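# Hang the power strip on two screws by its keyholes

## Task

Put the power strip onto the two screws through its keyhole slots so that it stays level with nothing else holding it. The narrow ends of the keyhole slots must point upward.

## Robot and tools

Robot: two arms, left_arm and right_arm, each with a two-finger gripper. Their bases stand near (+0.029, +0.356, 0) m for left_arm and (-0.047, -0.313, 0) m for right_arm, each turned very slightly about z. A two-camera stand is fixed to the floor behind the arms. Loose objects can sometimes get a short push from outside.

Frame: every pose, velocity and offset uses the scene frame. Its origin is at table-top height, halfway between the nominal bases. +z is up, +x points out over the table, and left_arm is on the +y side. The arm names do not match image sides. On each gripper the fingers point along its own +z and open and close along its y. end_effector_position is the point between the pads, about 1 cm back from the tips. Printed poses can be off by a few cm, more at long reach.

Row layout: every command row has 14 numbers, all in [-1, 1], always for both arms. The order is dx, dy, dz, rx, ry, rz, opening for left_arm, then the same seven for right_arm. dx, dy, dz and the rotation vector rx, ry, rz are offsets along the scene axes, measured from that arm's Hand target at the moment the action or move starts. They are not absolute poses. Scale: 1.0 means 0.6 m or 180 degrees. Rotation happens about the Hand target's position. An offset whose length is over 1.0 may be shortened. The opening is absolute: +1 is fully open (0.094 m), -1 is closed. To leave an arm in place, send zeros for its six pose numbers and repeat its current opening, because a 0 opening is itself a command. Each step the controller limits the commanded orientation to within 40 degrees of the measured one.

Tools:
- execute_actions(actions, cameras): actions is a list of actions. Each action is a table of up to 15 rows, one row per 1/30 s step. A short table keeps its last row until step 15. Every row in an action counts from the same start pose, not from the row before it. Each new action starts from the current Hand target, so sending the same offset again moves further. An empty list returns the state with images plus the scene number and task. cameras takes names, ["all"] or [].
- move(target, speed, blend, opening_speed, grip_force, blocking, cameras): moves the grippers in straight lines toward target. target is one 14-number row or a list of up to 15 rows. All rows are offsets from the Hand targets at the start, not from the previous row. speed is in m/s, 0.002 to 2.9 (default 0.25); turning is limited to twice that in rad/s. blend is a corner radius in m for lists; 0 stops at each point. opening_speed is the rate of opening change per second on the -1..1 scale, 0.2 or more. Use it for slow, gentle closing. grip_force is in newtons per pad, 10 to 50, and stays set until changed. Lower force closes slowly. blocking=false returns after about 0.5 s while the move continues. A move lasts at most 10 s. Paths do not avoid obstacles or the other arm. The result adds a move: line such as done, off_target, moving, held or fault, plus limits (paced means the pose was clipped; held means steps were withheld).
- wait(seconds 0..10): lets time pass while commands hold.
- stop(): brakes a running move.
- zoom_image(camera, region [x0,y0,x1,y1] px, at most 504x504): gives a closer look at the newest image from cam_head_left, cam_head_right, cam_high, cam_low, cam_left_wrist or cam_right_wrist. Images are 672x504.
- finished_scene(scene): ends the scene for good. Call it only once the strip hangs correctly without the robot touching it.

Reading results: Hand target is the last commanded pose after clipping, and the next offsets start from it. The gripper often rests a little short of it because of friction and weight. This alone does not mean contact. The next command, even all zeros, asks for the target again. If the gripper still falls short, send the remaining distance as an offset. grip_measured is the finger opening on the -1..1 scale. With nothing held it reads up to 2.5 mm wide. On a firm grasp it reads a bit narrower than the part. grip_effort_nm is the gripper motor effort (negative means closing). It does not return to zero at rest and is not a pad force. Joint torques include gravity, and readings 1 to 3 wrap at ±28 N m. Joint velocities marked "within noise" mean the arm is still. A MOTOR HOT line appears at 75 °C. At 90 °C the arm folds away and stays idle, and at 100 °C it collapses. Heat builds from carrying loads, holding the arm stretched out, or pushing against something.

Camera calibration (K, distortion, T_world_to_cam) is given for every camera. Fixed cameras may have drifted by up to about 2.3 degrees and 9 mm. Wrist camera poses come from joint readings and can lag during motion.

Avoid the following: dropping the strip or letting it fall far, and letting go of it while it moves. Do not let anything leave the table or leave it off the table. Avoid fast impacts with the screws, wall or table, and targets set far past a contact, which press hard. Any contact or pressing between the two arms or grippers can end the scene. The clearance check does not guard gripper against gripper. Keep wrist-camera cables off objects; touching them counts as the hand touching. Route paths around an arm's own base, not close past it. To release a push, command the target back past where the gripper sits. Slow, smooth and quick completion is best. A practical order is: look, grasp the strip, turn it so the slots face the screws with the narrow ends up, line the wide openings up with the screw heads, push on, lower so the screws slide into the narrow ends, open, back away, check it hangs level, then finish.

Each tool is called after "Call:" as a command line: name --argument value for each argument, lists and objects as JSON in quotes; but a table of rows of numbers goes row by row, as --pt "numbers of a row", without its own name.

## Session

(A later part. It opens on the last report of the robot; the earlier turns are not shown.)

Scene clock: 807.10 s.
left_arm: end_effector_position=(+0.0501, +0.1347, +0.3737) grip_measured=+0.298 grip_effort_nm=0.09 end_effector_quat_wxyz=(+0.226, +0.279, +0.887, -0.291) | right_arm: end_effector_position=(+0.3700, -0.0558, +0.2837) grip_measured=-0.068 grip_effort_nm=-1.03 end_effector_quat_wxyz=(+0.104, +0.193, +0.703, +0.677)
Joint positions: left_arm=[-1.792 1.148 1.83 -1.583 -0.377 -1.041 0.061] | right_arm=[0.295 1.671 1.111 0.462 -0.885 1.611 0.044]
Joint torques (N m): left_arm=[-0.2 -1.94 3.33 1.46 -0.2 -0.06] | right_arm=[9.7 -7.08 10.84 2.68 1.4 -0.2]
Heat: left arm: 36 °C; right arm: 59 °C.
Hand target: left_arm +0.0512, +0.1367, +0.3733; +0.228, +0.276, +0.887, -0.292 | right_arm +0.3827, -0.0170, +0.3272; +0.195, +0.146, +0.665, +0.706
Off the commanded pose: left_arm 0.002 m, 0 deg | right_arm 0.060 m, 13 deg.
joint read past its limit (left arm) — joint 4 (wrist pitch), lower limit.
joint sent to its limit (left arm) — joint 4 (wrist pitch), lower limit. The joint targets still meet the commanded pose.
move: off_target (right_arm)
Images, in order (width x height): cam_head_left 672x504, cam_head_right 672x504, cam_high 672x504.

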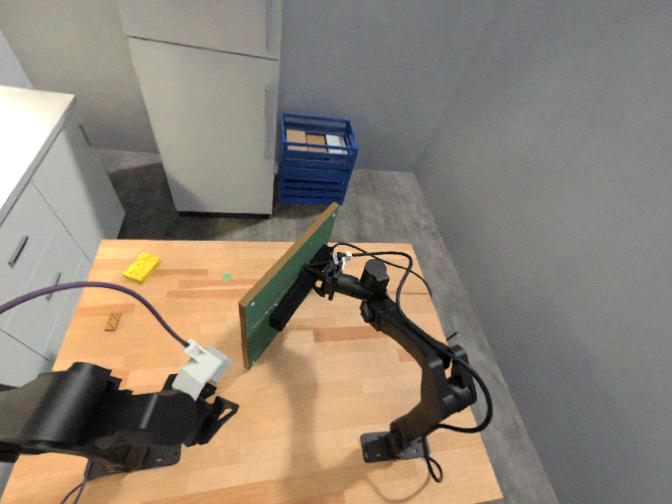

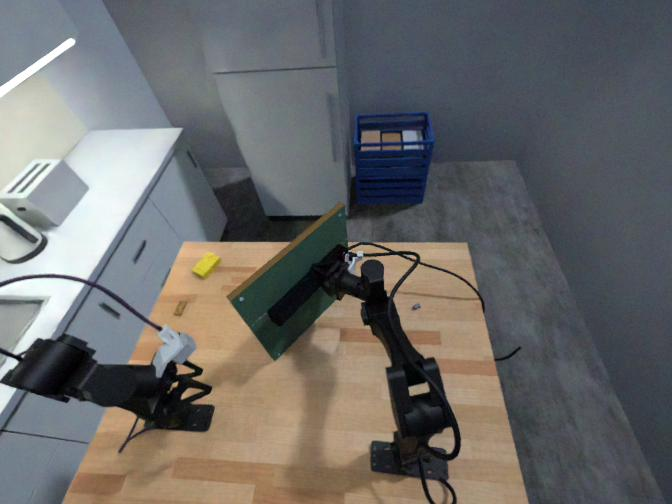

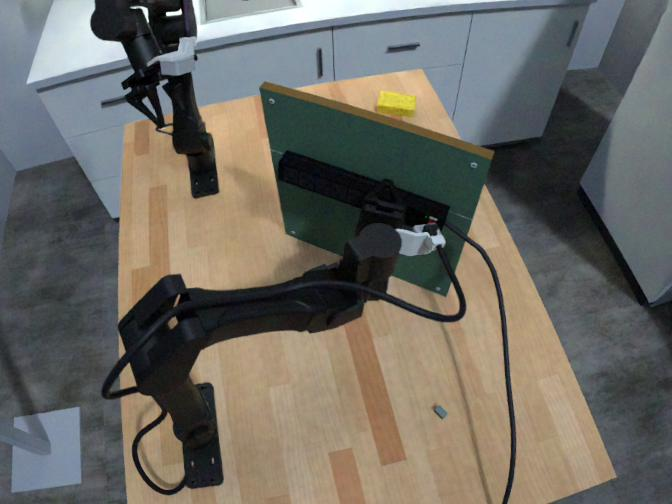

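Call:
move --pt "0 0 0 0 0 0 0.3 -0.037 -0.035 -0.025 0 0 -0.008 -0.3" --speed 0.06 --cameras '["cam_high","cam_head_left","cam_head_right"]'

Call:
zoom_image --camera "cam_head_left" --region '[240, 220, 390, 345]'

Call:
zoom_image --camera "cam_high" --region '[250, 70, 500, 320]'

Call:
zoom_image --camera "cam_head_right" --region '[240, 220, 390, 345]'

Scene clock: 824.70 s.
left_arm: end_effector_position=(+0.0501, +0.1347, +0.3737) grip_measured=+0.298 grip_effort_nm=0.09 end_effector_quat_wxyz=(+0.226, +0.279, +0.887, -0.291) | right_arm: end_effector_position=(+0.3704, -0.0551, +0.2818) grip_measured=-0.068 grip_effort_nm=-1.02 end_effector_quat_wxyz=(+0.168, +0.207, +0.682, +0.681)
Joint positions: left_arm=[-1.792 1.148 1.83 -1.583 -0.377 -1.041 0.061] | right_arm=[0.338 1.638 1.007 0.61 -0.73 1.61 0.044]
Joint torques (N m): left_arm=[-0.18 -1.94 3.32 1.45 -0.2 -0.04] | right_arm=[4.37 -8.43 7.3 2.18 0.16 -0.34]
Heat: left arm: 36 °C; right arm: 63 °C.
Hand target: left_arm +0.0512, +0.1367, +0.3733; +0.228, +0.276, +0.887, -0.292 | right_arm +0.3605, -0.0381, +0.3121; +0.204, +0.154, +0.664, +0.703
Off the commanded pose: left_arm 0.002 m, 0 deg | right_arm 0.036 m, 8 deg.
joint read past its limit (left arm) — joint 4 (wrist pitch), lower limit.
joint sent to its limit (left arm) — joint 4 (wrist pitch), lower limit. The joint targets still meet the commanded pose.
move: off_target (right_arm)
Images, in order (width x height): cam_head_left 672x504, cam_head_right 672x504, cam_high 672x504.

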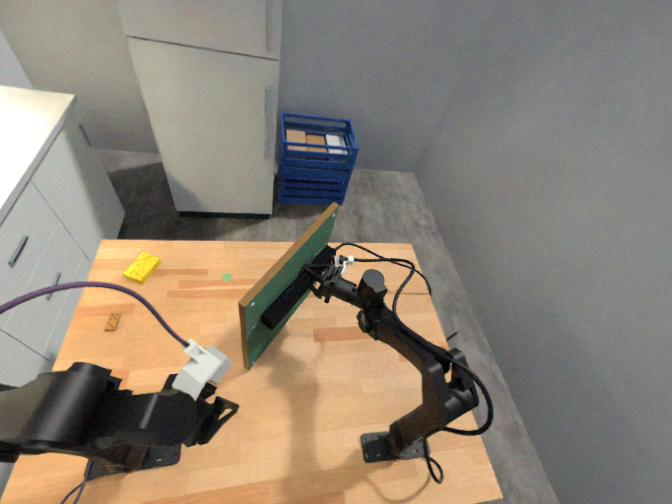

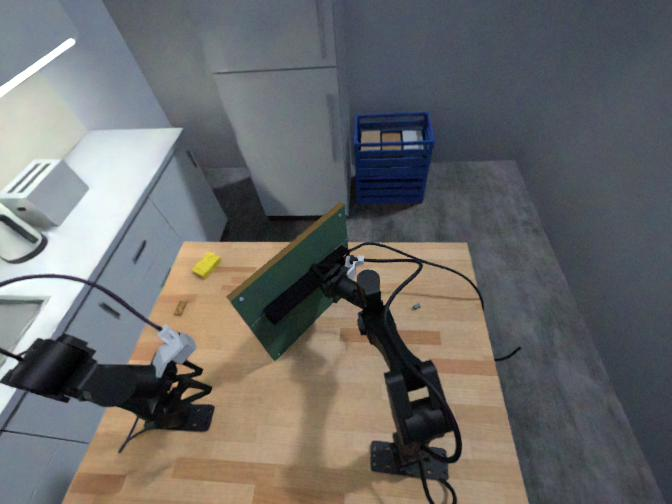

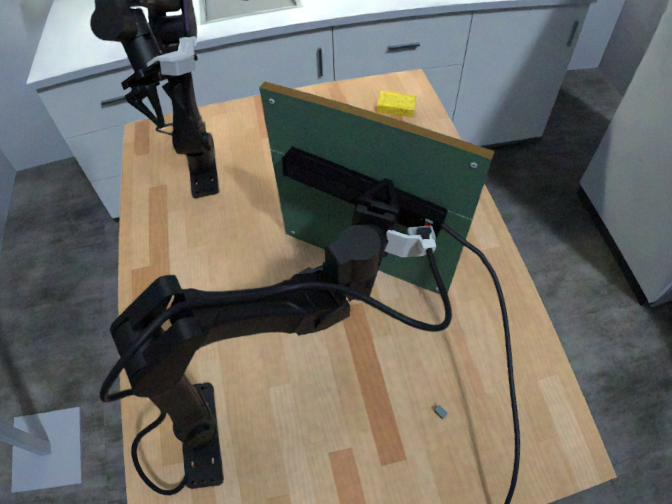

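Scaled by 3.360.

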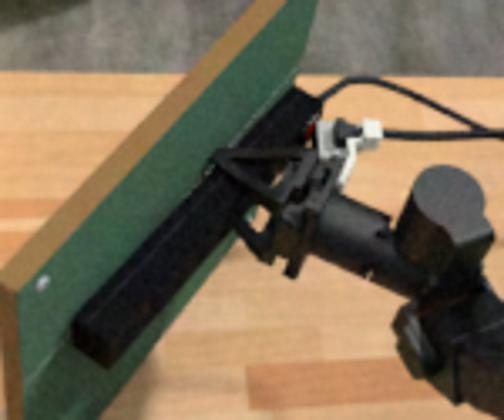

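Scaled by 2.016.

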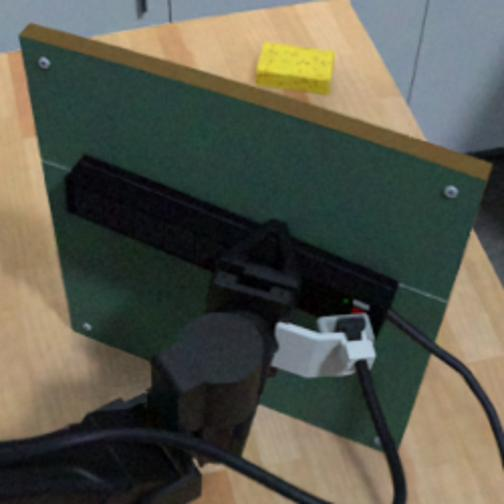

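Scaled by 3.360.

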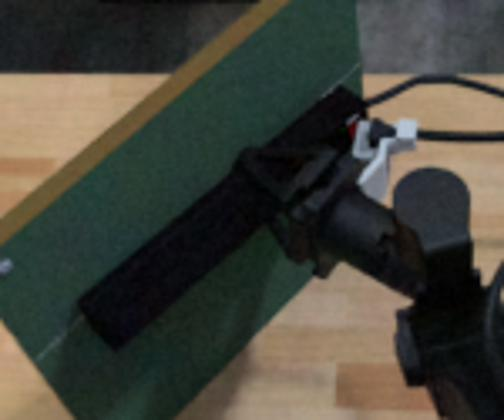

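Call:
move --pt "0 0 0 0 0 0 0.3 0.01 0.03 0 0 0 0.025 -0.3" --speed 0.04 --cameras '["cam_high","cam_head_left","cam_head_right"]'

Call:
zoom_image --camera "cam_head_left" --region '[240, 220, 390, 345]'

Call:
zoom_image --camera "cam_high" --region '[250, 70, 500, 320]'

Call:
zoom_image --camera "cam_head_right" --region '[240, 220, 390, 345]'

Scene clock: 839.93 s.
left_arm: end_effector_position=(+0.0501, +0.1347, +0.3737) grip_measured=+0.298 grip_effort_nm=0.09 end_effector_quat_wxyz=(+0.226, +0.279, +0.887, -0.291) | right_arm: end_effector_position=(+0.3701, -0.0539, +0.2813) grip_measured=-0.068 grip_effort_nm=-1.02 end_effector_quat_wxyz=(+0.166, +0.196, +0.681, +0.686)
Joint positions: left_arm=[-1.792 1.148 1.83 -1.583 -0.377 -1.041 0.061] | right_arm=[0.333 1.653 1.007 0.641 -0.754 1.61 0.044]
Joint torques (N m): left_arm=[-0.17 -1.96 3.32 1.46 -0.2 -0.04] | right_arm=[5.87 -4.59 12.88 2.01 -0.17 -0.22]
Heat: left arm: 36 °C; right arm: 64 °C.
Hand target: left_arm +0.0512, +0.1367, +0.3733; +0.228, +0.276, +0.887, -0.292 | right_arm +0.3665, -0.0200, +0.3122; +0.176, +0.128, +0.669, +0.711
Off the commanded pose: left_arm 0.002 m, 0 deg | right_arm 0.046 m, 8 deg.
joint read past its limit (left arm) — joint 4 (wrist pitch), lower limit.
joint sent to its limit (left arm) — joint 4 (wrist pitch), lower limit. The joint targets still meet the commanded pose.
move: off_target (right_arm)
Images, in order (width x height): cam_head_left 672x504, cam_head_right 672x504, cam_high 672x504.

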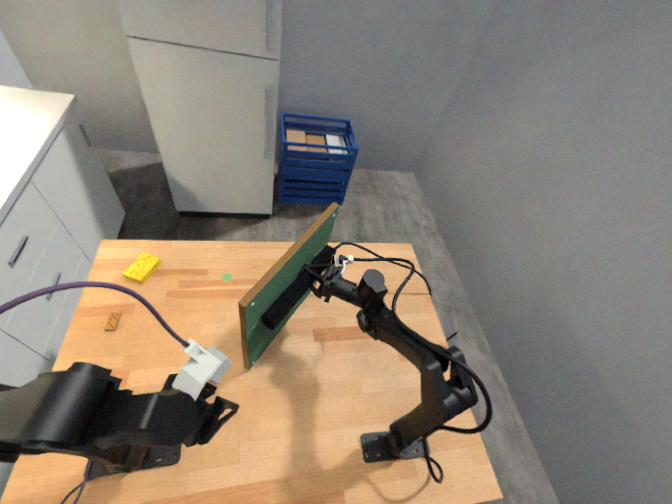

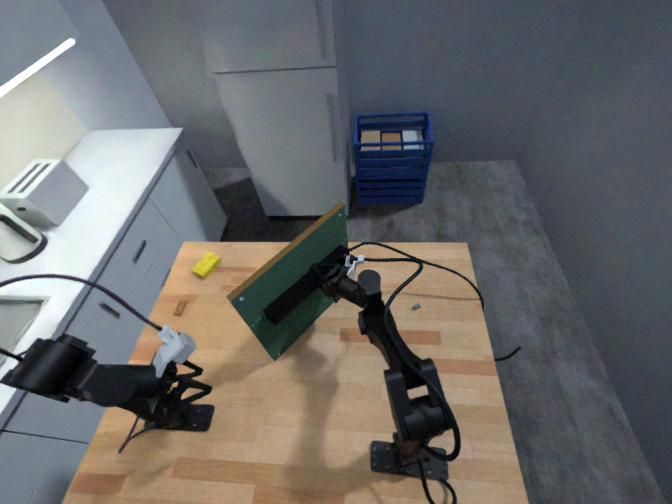

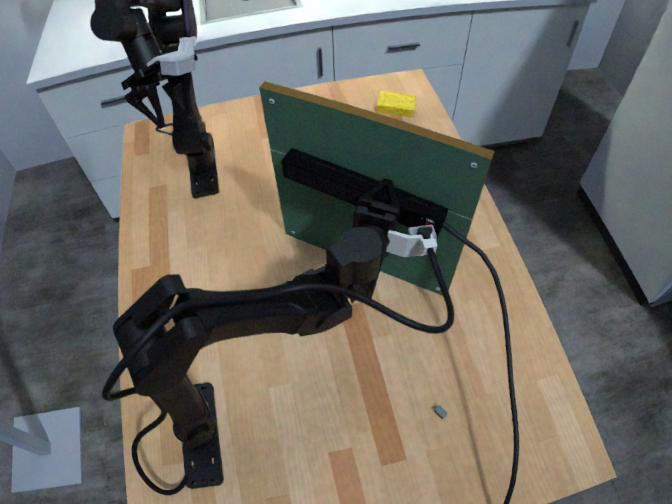

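Scaled by 3.360.

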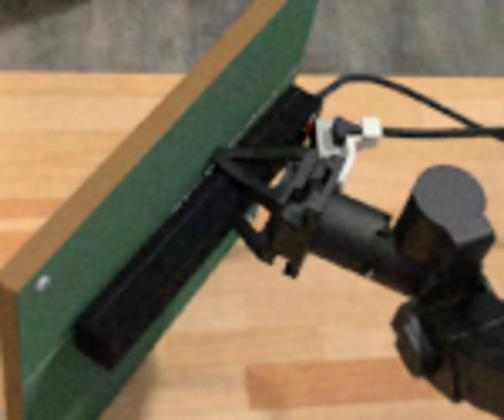

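Scaled by 2.016.

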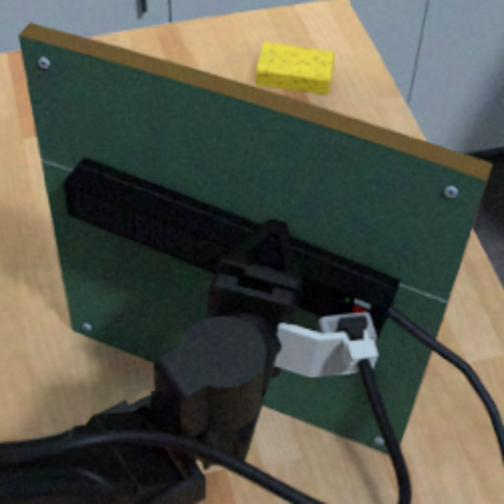

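Scaled by 3.360.

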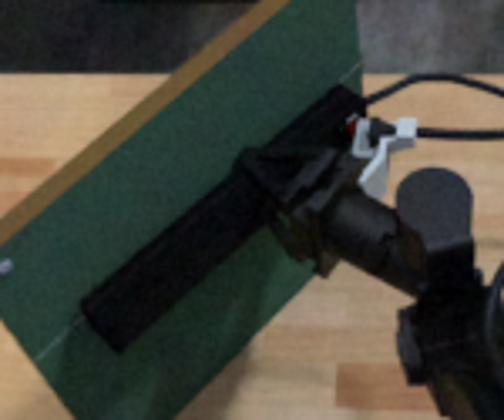

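Call:
move --pt "0.1 -0.128 0.06 0.1006 -0.0812 0.0989 -0.9 0 0 0 0 0 0 -0.3" --speed 0.12 --cameras '["cam_left_wrist","cam_head_left"]'

Scene clock: 856.43 s.
left_arm: end_effector_position=(+0.1075, +0.0609, +0.3994) grip_measured=-0.898 grip_effort_nm=-0.12 end_effector_quat_wxyz=(+0.373, +0.242, +0.874, -0.194) | right_arm: end_effector_position=(+0.3701, -0.0538, +0.2813) grip_measured=-0.068 grip_effort_nm=-1.02 end_effector_quat_wxyz=(+0.166, +0.195, +0.681, +0.686)
Joint positions: left_arm=[-1.695 1.489 2.112 -1.583 -0.662 -0.931 0.005] | right_arm=[0.333 1.653 1.007 0.641 -0.754 1.61 0.044]
Joint torques (N m): left_arm=[0.28 -3.58 7.09 1.33 -0.48 0.02] | right_arm=[5.64 -4.83 12.72 1.93 -0.21 -0.21]
Heat: left arm: 36 °C; right arm: 61 °C.
Hand target: left_arm +0.1112, +0.0599, +0.4093; +0.334, +0.204, +0.917, -0.074 | right_arm +0.3664, -0.0200, +0.3122; +0.176, +0.128, +0.669, +0.711
Off the commanded pose: left_arm 0.011 m, 16 deg | right_arm 0.046 m, 8 deg.
joint read past its limit (left arm) — joint 4 (wrist pitch), lower limit.
joint sent to its limit (left arm) — joint 4 (wrist pitch), lower limit. The joint targets are off in orientation, not in position.
move: off_target (left_arm, right_arm)
camera_calibration:
cam_left_wrist: T_world_to_cam=[[-0.584224, -0.795691, 0.159867, 0.0483879], [-0.776635, 0.490918, -0.394762, 0.246137], [0.235627, -0.354788, -0.904768, 0.446847], [0, 0, 0, 1]] pos_world=[0.114139, 0.0762048, 0.493722]
Images, in order (width x height): cam_head_left 672x504, cam_left_wrist 672x504.

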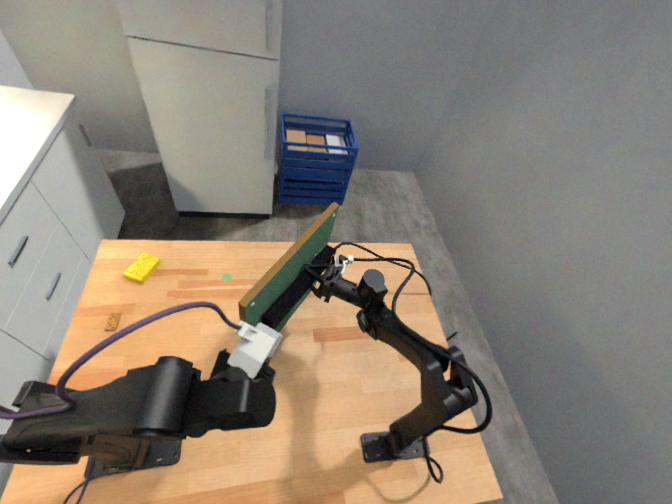

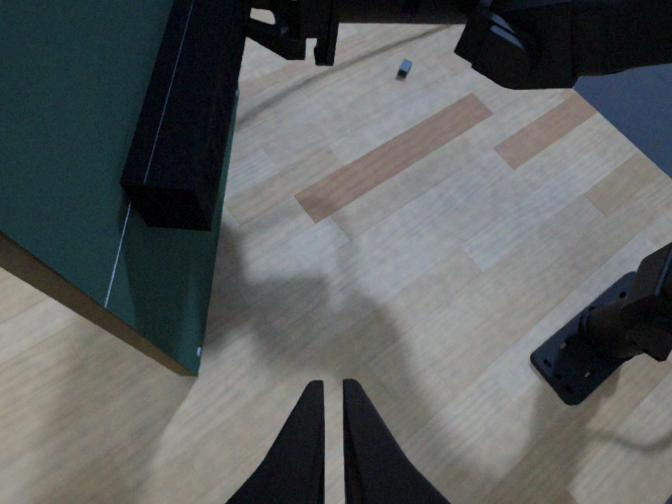

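Call:
zoom_image --camera "cam_left_wrist" --region '[50, 0, 302, 252]'

Scaled by 2.000.

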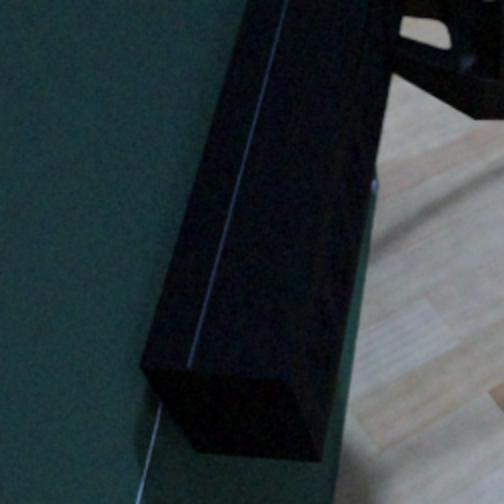

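Call:
move --pt "0 0 0 0 0 0 -0.9 0.0 0.0 -0.01 0.012 0.015 0.02 -0.3" --speed 0.04 --cameras '["cam_left_wrist","cam_head_left","cam_high","cam_head_right"]'

Call:
zoom_image --camera "cam_head_left" --region '[240, 220, 390, 345]'

Call:
zoom_image --camera "cam_head_right" --region '[240, 220, 390, 345]'

Call:
zoom_image --camera "cam_high" --region '[250, 70, 500, 320]'

Scene clock: 876.83 s.
left_arm: end_effector_position=(+0.1077, +0.0610, +0.3996) grip_measured=-0.898 grip_effort_nm=-0.12 end_effector_quat_wxyz=(+0.374, +0.242, +0.874, -0.194) | right_arm: end_effector_position=(+0.3706, -0.0544, +0.2805) grip_measured=-0.068 grip_effort_nm=-1.03 end_effector_quat_wxyz=(+0.133, +0.188, +0.671, +0.705)
Joint positions: left_arm=[-1.695 1.489 2.112 -1.583 -0.663 -0.93 0.005] | right_arm=[0.311 1.697 1.014 0.726 -0.834 1.688 0.044]
Joint torques (N m): left_arm=[0.23 -3.62 7.06 1.32 -0.45 0.03] | right_arm=[6.28 -4.82 12.67 1.81 -0.14 -0.19]
Heat: left arm: 38 °C; right arm: 60 °C.
Hand target: left_arm +0.1112, +0.0599, +0.4093; +0.334, +0.204, +0.917, -0.074 | right_arm +0.3665, -0.0200, +0.3061; +0.135, +0.127, +0.663, +0.725
Off the commanded pose: left_arm 0.010 m, 16 deg | right_arm 0.043 m, 7 deg.
joint read past its limit (left arm) — joint 4 (wrist pitch), lower limit.
joint sent to its limit (left arm) — joint 4 (wrist pitch), lower limit. The joint targets are off in orientation, not in position.
move: off_target (left_arm, right_arm)
camera_calibration:
cam_left_wrist: T_world_to_cam=[[-0.584177, -0.795969, 0.158652, 0.0490533], [-0.77618, 0.49075, -0.395866, 0.246674], [0.237239, -0.354398, -0.9045, 0.446717], [0, 0, 0, 1]] pos_world=[0.11414, 0.0763053, 0.493922]
Images, in order (width x height): cam_head_left 672x504, cam_head_right 672x504, cam_high 672x504, cam_left_wrist 672x504.

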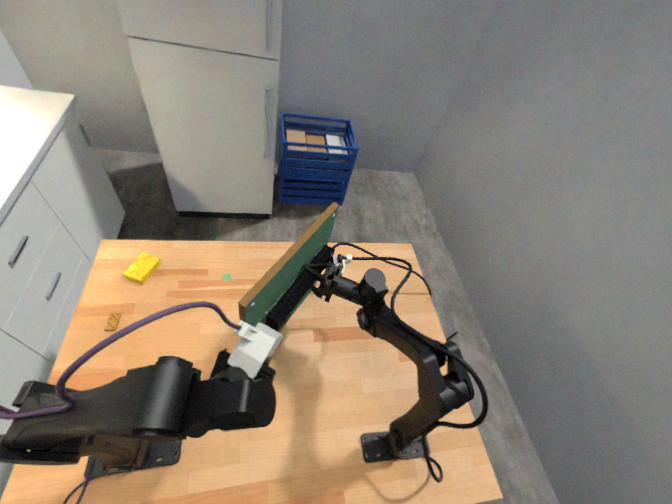

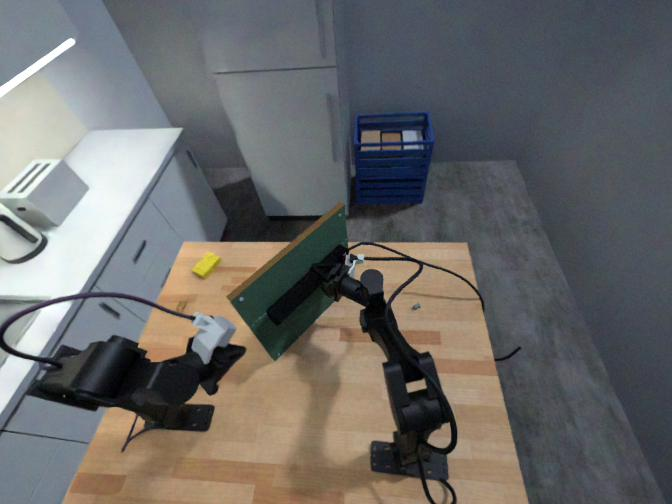

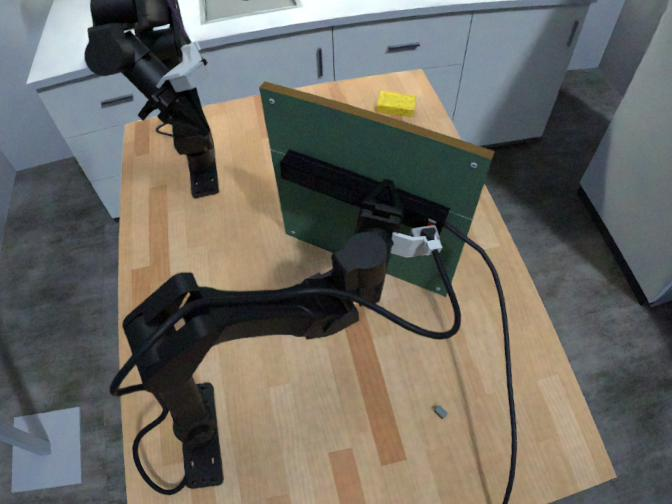

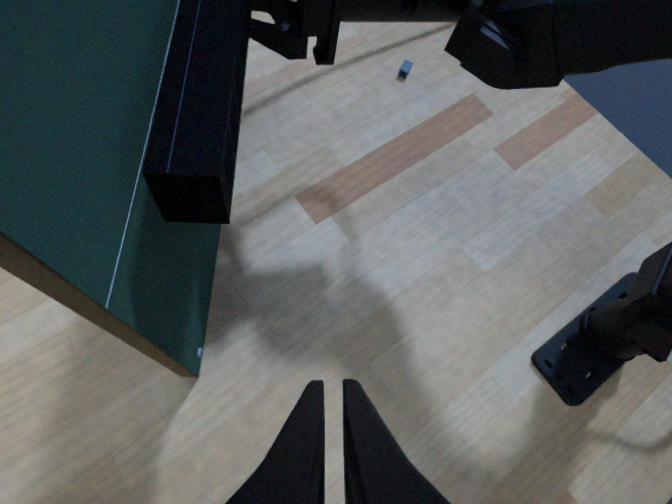

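Scaled by 3.360.

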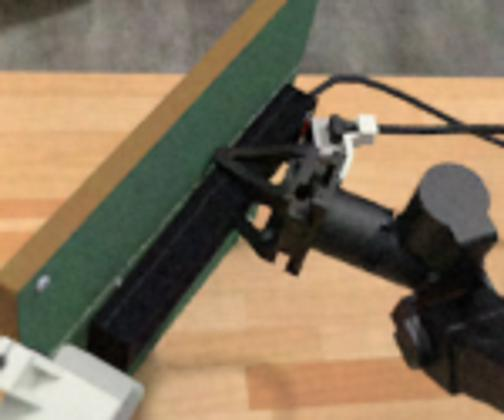

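Scaled by 3.360.

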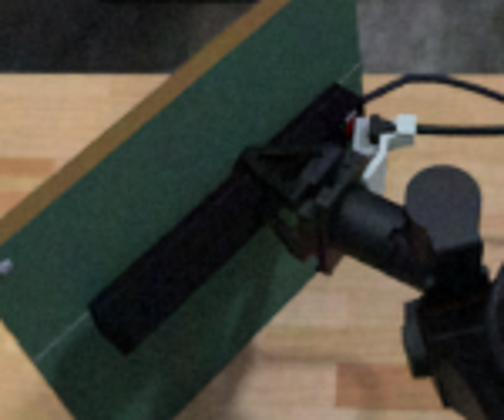

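Scaled by 2.016.

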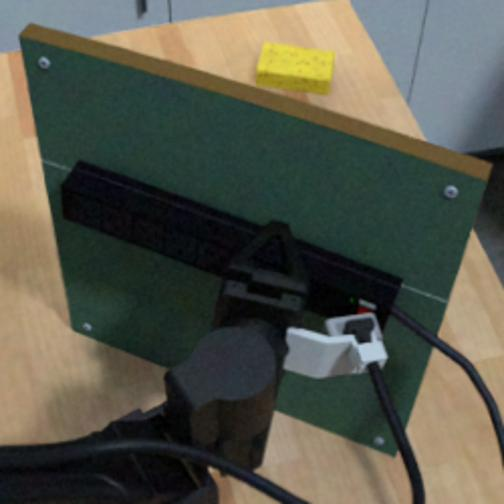

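Call:
move --pt "0 0 0 -0.08 -0.11 0.022 -0.9 0 0 0 0 0 0 -0.3" --speed 0.12 --cameras '["cam_left_wrist"]'

Scene clock: 888.63 s.
left_arm: end_effector_position=(+0.1110, +0.0619, +0.4097) grip_measured=-0.898 grip_effort_nm=-0.12 end_effector_quat_wxyz=(+0.506, +0.156, +0.830, -0.176) | right_arm: end_effector_position=(+0.3706, -0.0544, +0.2805) grip_measured=-0.068 grip_effort_nm=-1.02 end_effector_quat_wxyz=(+0.133, +0.188, +0.671, +0.705)
Joint positions: left_arm=[-1.857 1.497 1.981 -1.583 -1.072 -1.193 0.005] | right_arm=[0.311 1.697 1.014 0.726 -0.834 1.689 0.044]
Joint torques (N m): left_arm=[-0.39 -3.96 3.84 1.04 -0.61 -0.07] | right_arm=[6.09 -4.88 12.94 1.75 -0.18 -0.1]
Heat: left arm: 38 °C; right arm: 60 °C.
Hand target: left_arm +0.1113, +0.0599, +0.4092; +0.512, +0.138, +0.836, -0.140 | right_arm +0.3665, -0.0200, +0.3061; +0.135, +0.127, +0.663, +0.725
Off the commanded pose: left_arm 0.002 m, 5 deg | right_arm 0.043 m, 7 deg.
joint read past its limit (left arm) — joint 4 (wrist pitch), lower limit.
joint sent to its limit (left arm) — joint 4 (wrist pitch), lower limit. The joint targets are off in orientation, not in position.
move: off_target (left_arm, right_arm)
camera_calibration:
cam_left_wrist: T_world_to_cam=[[-0.454341, -0.881452, 0.128905, 0.053219], [-0.728273, 0.284192, -0.623581, 0.353642], [0.513023, -0.377197, -0.771058, 0.37153], [0, 0, 0, 1]] pos_world=[0.0911239, 0.0865478, 0.500135]
Images, in order (width x height): cam_left_wrist 672x504.

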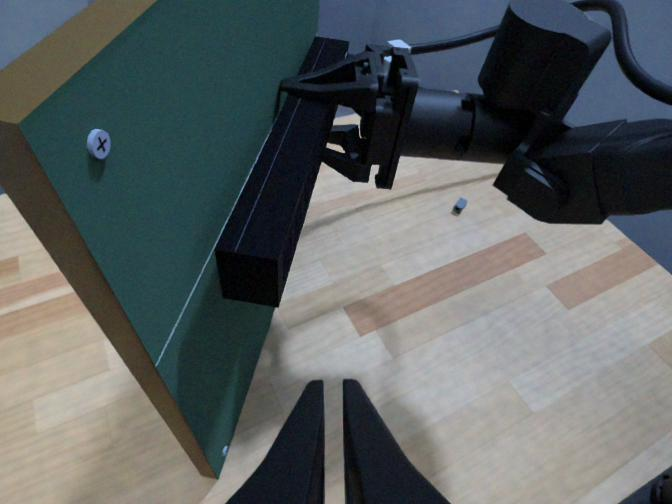

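Call:
zoom_image --camera "cam_left_wrist" --region '[130, 20, 430, 320]'

Scaled by 1.680.

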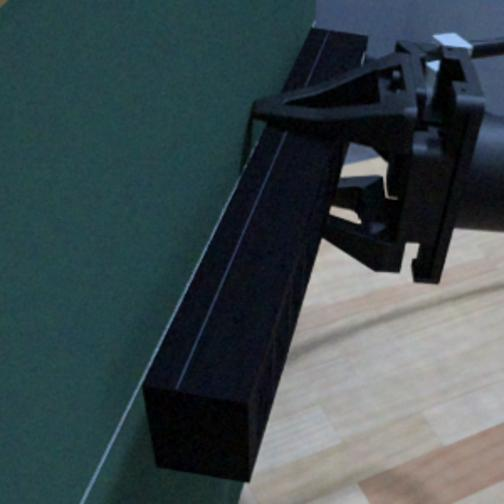

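Call:
move --pt "0 0 0 0 0 0 -0.9 -0.08 -0.125 0.01 0 0 0 -0.3" --speed 0.12 --cameras '["cam_left_wrist","cam_high","cam_head_left","cam_head_right"]'

Call:
zoom_image --camera "cam_left_wrist" --region '[170, 0, 672, 300]'

Call:
zoom_image --camera "cam_head_left" --region '[240, 220, 420, 360]'

Call:
zoom_image --camera "cam_head_right" --region '[240, 220, 420, 360]'

Scene clock: 914.00 s.
left_arm: end_effector_position=(+0.1111, +0.0619, +0.4098) grip_measured=-0.898 grip_effort_nm=-0.12 end_effector_quat_wxyz=(+0.506, +0.155, +0.830, -0.176) | right_arm: end_effector_position=(+0.3343, -0.0963, +0.2777) grip_measured=-0.068 grip_effort_nm=-1.02 end_effector_quat_wxyz=(+0.100, +0.190, +0.676, +0.704)
Joint positions: left_arm=[-1.857 1.497 1.981 -1.583 -1.073 -1.193 0.005] | right_arm=[0.197 1.552 0.866 0.709 -0.992 1.722 0.044]
Joint torques (N m): left_arm=[-0.39 -3.96 3.79 1.04 -0.64 -0.1] | right_arm=[0.2 -10.04 6.38 2 -0.32 -0.14]
Heat: left arm: 36 °C; right arm: 60 °C.
Hand target: left_arm +0.1113, +0.0598, +0.4091; +0.512, +0.138, +0.836, -0.140 | right_arm +0.3184, -0.0950, +0.3121; +0.135, +0.127, +0.663, +0.725
Off the commanded pose: left_arm 0.002 m, 5 deg | right_arm 0.038 m, 9 deg.
joint read past its limit (left arm) — joint 4 (wrist pitch), lower limit.
joint sent to its limit (left arm) — joint 4 (wrist pitch), lower limit. The joint targets are off in orientation, not in position.
move: off_target (left_arm, right_arm)
camera_calibration:
cam_left_wrist: T_world_to_cam=[[-0.454033, -0.881584, 0.129086, 0.0531118], [-0.728082, 0.283596, -0.624076, 0.353923], [0.513567, -0.377336, -0.770627, 0.371276], [0, 0, 0, 1]] pos_world=[0.0911243, 0.0865472, 0.500135]
Images, in order (width x height): cam_head_left 672x504, cam_head_right 672x504, cam_high 672x504, cam_left_wrist 672x504.

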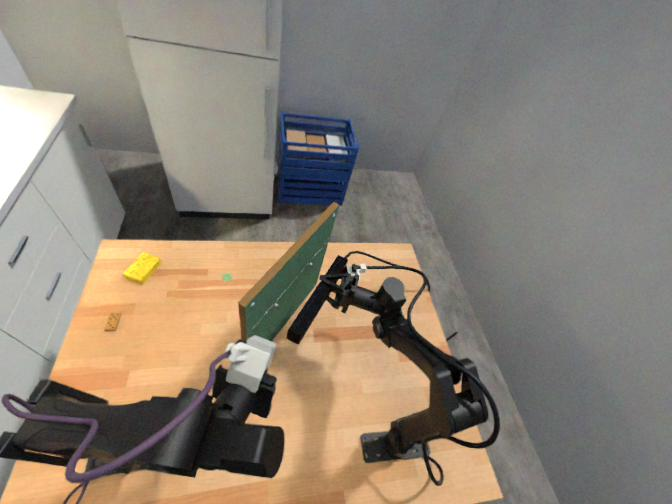

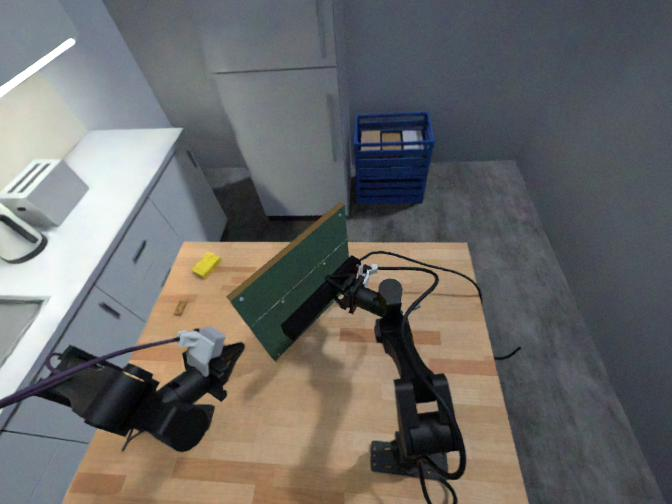

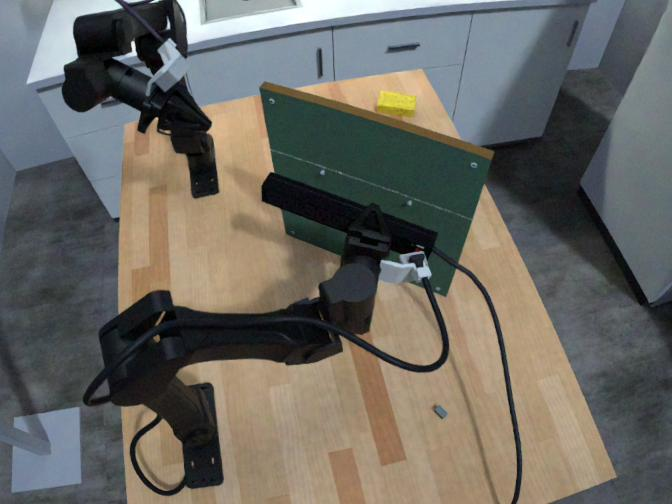

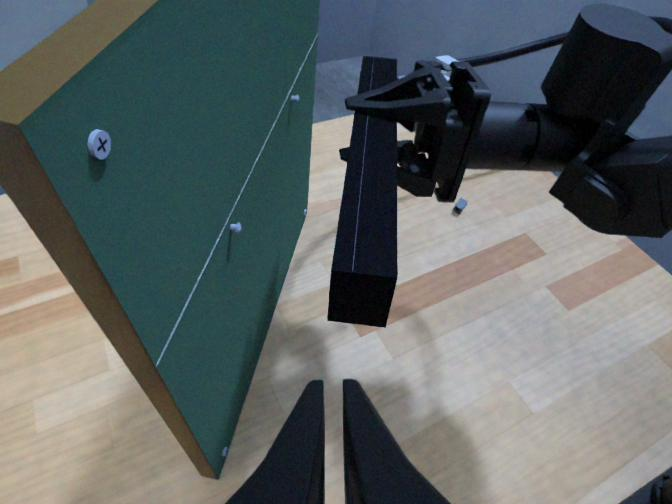

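Scaled by 1.004.

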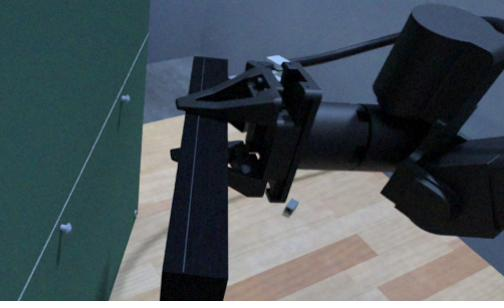

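Scaled by 2.800.

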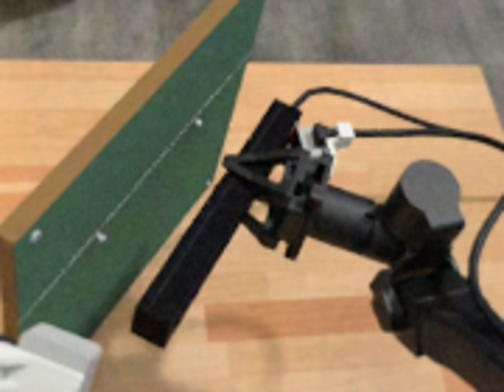

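Scaled by 2.800.

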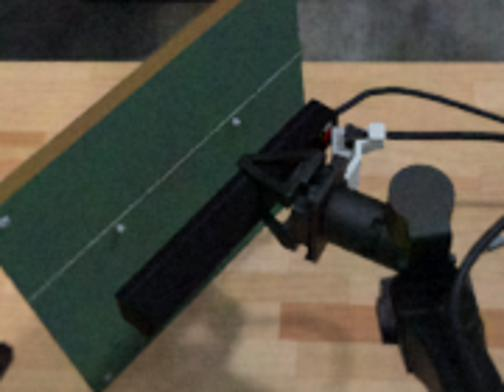

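Call:
move --pt "0.088 -0.072 -0.04 0.1096 0.1642 -0.0744 0.25 0 0 0 0 0 0 -0.3" --speed 0.12 --cameras '["cam_left_wrist","cam_high","cam_head_left","cam_head_right"]'

Scene clock: 945.03 s.
left_arm: end_effector_position=(+0.1613, +0.0197, +0.3784) grip_measured=+0.248 grip_effort_nm=0.09 end_effector_quat_wxyz=(+0.296, +0.286, +0.896, -0.169) | right_arm: end_effector_position=(+0.3342, -0.0963, +0.2777) grip_measured=-0.068 grip_effort_nm=-1.03 end_effector_quat_wxyz=(+0.100, +0.190, +0.676, +0.705)
Joint positions: left_arm=[-1.372 1.702 2.337 -1.583 -0.333 -0.636 0.059] | right_arm=[0.197 1.552 0.866 0.709 -0.992 1.723 0.044]
Joint torques (N m): left_arm=[0.42 -5.37 7.17 1.4 -0.15 0.04] | right_arm=[0.16 -10.1 6.54 1.96 -0.28 -0.13]
Heat: left arm: 36 °C; right arm: 59 °C.
Hand target: left_arm +0.1641, +0.0167, +0.3852; +0.232, +0.278, +0.928, -0.085 | right_arm +0.3184, -0.0950, +0.3121; +0.135, +0.127, +0.663, +0.725
Off the commanded pose: left_arm 0.008 m, 13 deg | right_arm 0.038 m, 9 deg.
joint read past its limit (left arm) — joint 4 (wrist pitch), lower limit.
joint sent to its limit (left arm) — joint 4 (wrist pitch), lower limit. The joint targets are off in orientation, not in position.
move: off_target (left_arm, right_arm)
camera_calibration:
cam_left_wrist: T_world_to_cam=[[-0.627772, -0.766318, 0.136595, 0.06566], [-0.772147, 0.590875, -0.233786, 0.23624], [0.0984437, -0.252236, -0.962645, 0.442631], [0, 0, 0, 1]] pos_world=[0.180058, 0.0223752, 0.472357]
Images, in order (width x height): cam_head_left 672x504, cam_head_right 672x504, cam_high 672x504, cam_left_wrist 672x504.

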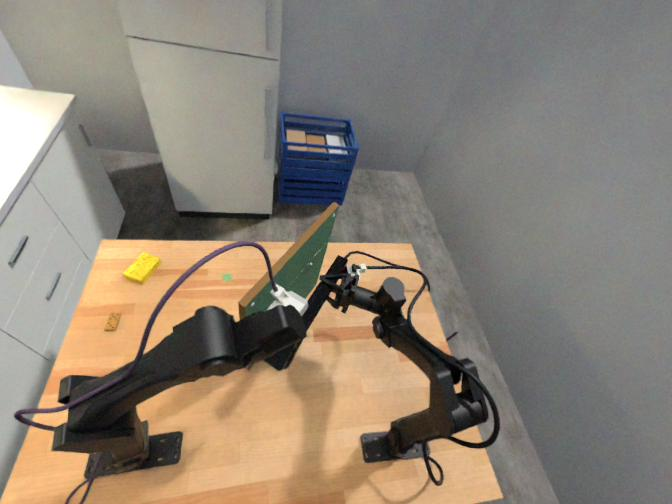

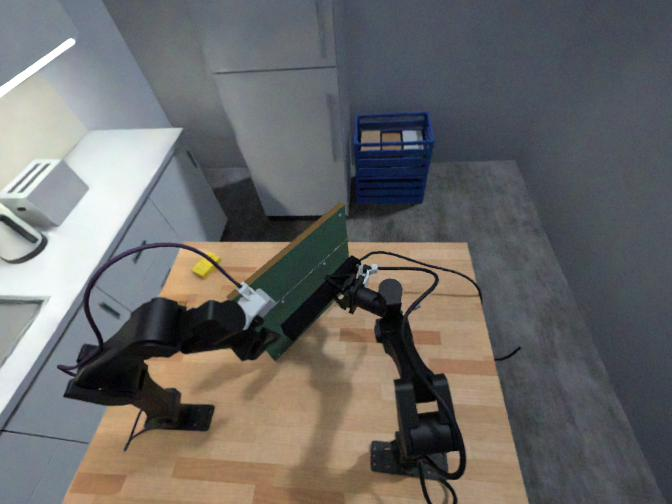

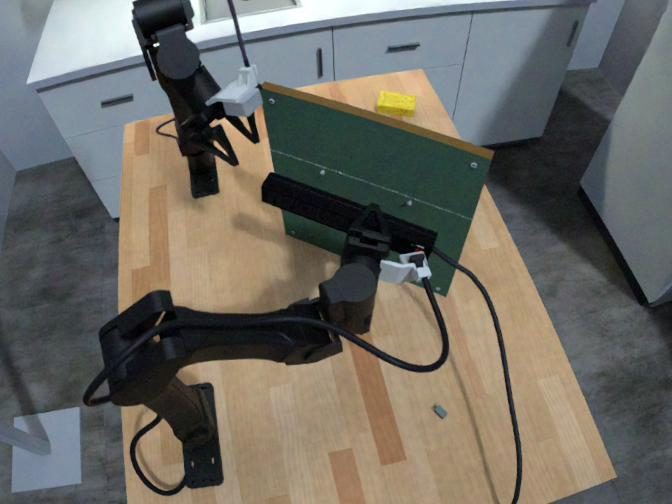

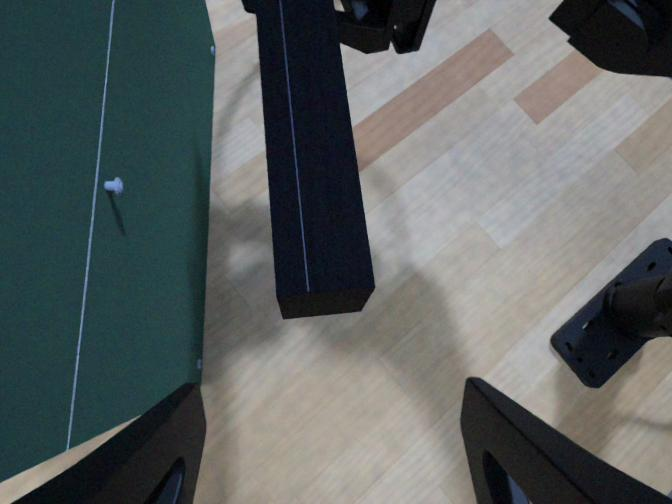

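Call:
move --pt "0.062 -0.05 -0.075 0 0 0.043 0.25 0 0 0 0 0 0 -0.3" --speed 0.1 --cameras '["cam_left_wrist"]'

Scene clock: 960.13 s.
left_arm: end_effector_position=(+0.1956, -0.0106, +0.3330) grip_measured=+0.248 grip_effort_nm=0.09 end_effector_quat_wxyz=(+0.269, +0.231, +0.927, -0.120) | right_arm: end_effector_position=(+0.3342, -0.0963, +0.2777) grip_measured=-0.068 grip_effort_nm=-1.03 end_effector_quat_wxyz=(+0.100, +0.190, +0.676, +0.705)
Joint positions: left_arm=[-1.305 1.873 2.389 -1.583 -0.338 -0.718 0.059] | right_arm=[0.197 1.552 0.866 0.709 -0.992 1.723 0.044]
Joint torques (N m): left_arm=[0.38 -7.3 7.71 1.21 -0.3 -0.08] | right_arm=[0.13 -9.98 6.31 2.02 -0.3 -0.16]
Heat: left arm: 37 °C; right arm: 58 °C.
Hand target: left_arm +0.2012, -0.0133, +0.3402; +0.238, +0.215, +0.945, -0.069 | right_arm +0.3184, -0.0950, +0.3121; +0.135, +0.127, +0.663, +0.725
Off the commanded pose: left_arm 0.010 m, 7 deg | right_arm 0.038 m, 9 deg.
joint read past its limit (left arm) — joint 4 (wrist pitch), lower limit.
joint sent to its limit (left arm) — joint 4 (wrist pitch), lower limit. The joint targets are off in orientation, not in position.
move: off_target (left_arm, right_arm)
camera_calibration:
cam_left_wrist: T_world_to_cam=[[-0.510793, -0.853297, 0.104762, 0.0569782], [-0.856911, 0.495524, -0.141986, 0.255044], [0.0692443, -0.162297, -0.984309, 0.401721], [0, 0, 0, 1]] pos_world=[0.219837, -0.0125629, 0.425661]
Images, in order (width x height): cam_left_wrist 672x504.

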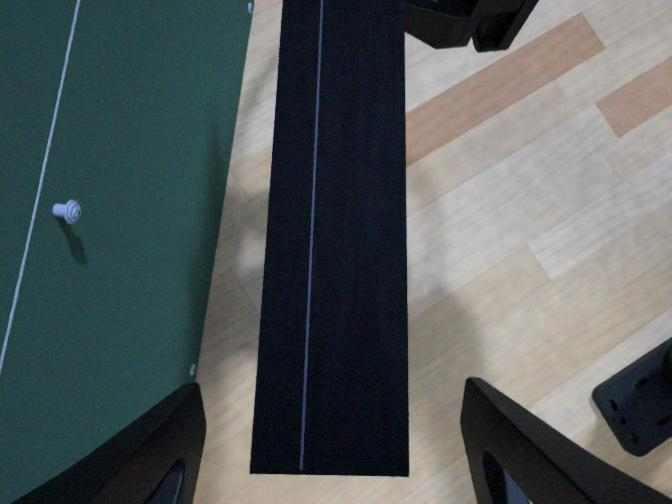

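Call:
move --pt "0.052 -0.034 -0.082 0 0 0 0.25 0 0 0 0 0 0 -0.3" --pt "0.052 -0.034 -0.082 0 0 0 -0.55 0 0 0 0 0 0 -0.3" --speed 0.1 --opening_speed 0.7 --cameras '["cam_left_wrist","cam_high"]'

Scene clock: 967.13 s.
left_arm: end_effector_position=(+0.2251, -0.0344, +0.2857) grip_measured=-0.281 grip_effort_nm=-1.04 end_effector_quat_wxyz=(+0.232, +0.230, +0.942, -0.083) | right_arm: end_effector_position=(+0.3330, -0.0957, +0.2778) grip_measured=-0.068 grip_effort_nm=-1.02 end_effector_quat_wxyz=(+0.095, +0.190, +0.676, +0.705)
Joint positions: left_arm=[-1.235 2.027 2.438 -1.571 -0.291 -0.686 0.034] | right_arm=[0.197 1.552 0.866 0.71 -1 1.732 0.044]
Joint torques (N m): left_arm=[0.4 -8.95 7.87 0.94 -0.4 -0.16] | right_arm=[0.21 -10.06 6.53 2 -0.24 -0.24]
Heat: left arm: 38 °C; right arm: 58 °C.
Hand target: left_arm +0.2324, -0.0338, +0.2910; +0.238, +0.215, +0.945, -0.069 | right_arm +0.3185, -0.0950, +0.3121; +0.135, +0.127, +0.663, +0.725
Off the commanded pose: left_arm 0.009 m, 2 deg | right_arm 0.037 m, 9 deg.
joint sent to its limit (left arm) — joint 4 (wrist pitch), lower limit. The joint targets still meet the commanded pose.
move: off_target (right_arm)
camera_calibration:
cam_left_wrist: T_world_to_cam=[[-0.487625, -0.871174, 0.0572457, 0.0645062], [-0.872947, 0.485492, -0.0475532, 0.261665], [0.0136348, -0.0731606, -0.997227, 0.368562], [0, 0, 0, 1]] pos_world=[0.254849, -0.043876, 0.37629]
Images, in order (width x height): cam_high 672x504, cam_left_wrist 672x504.

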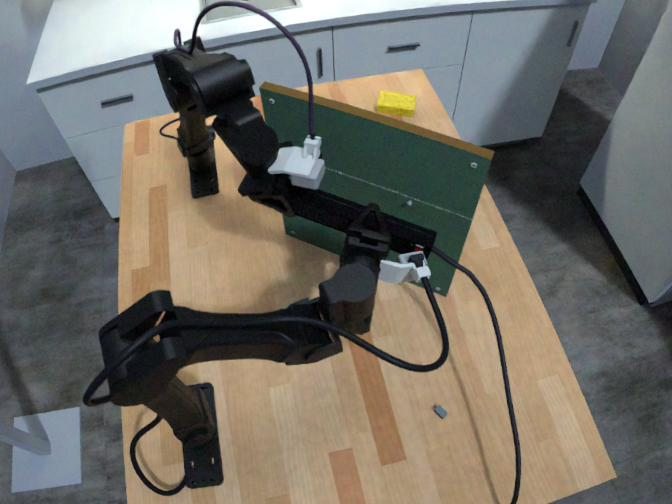

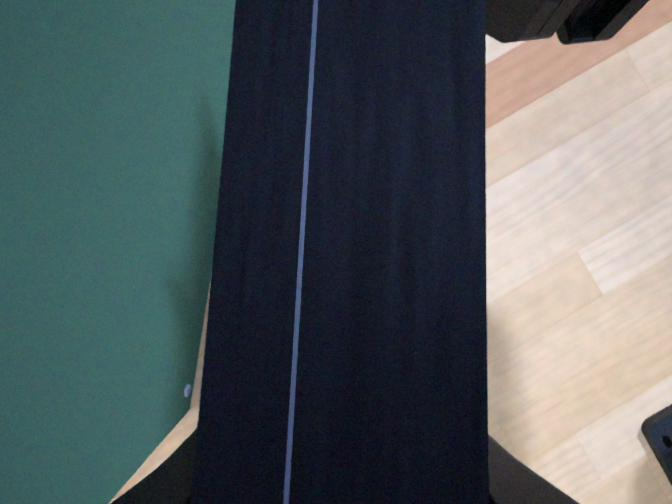

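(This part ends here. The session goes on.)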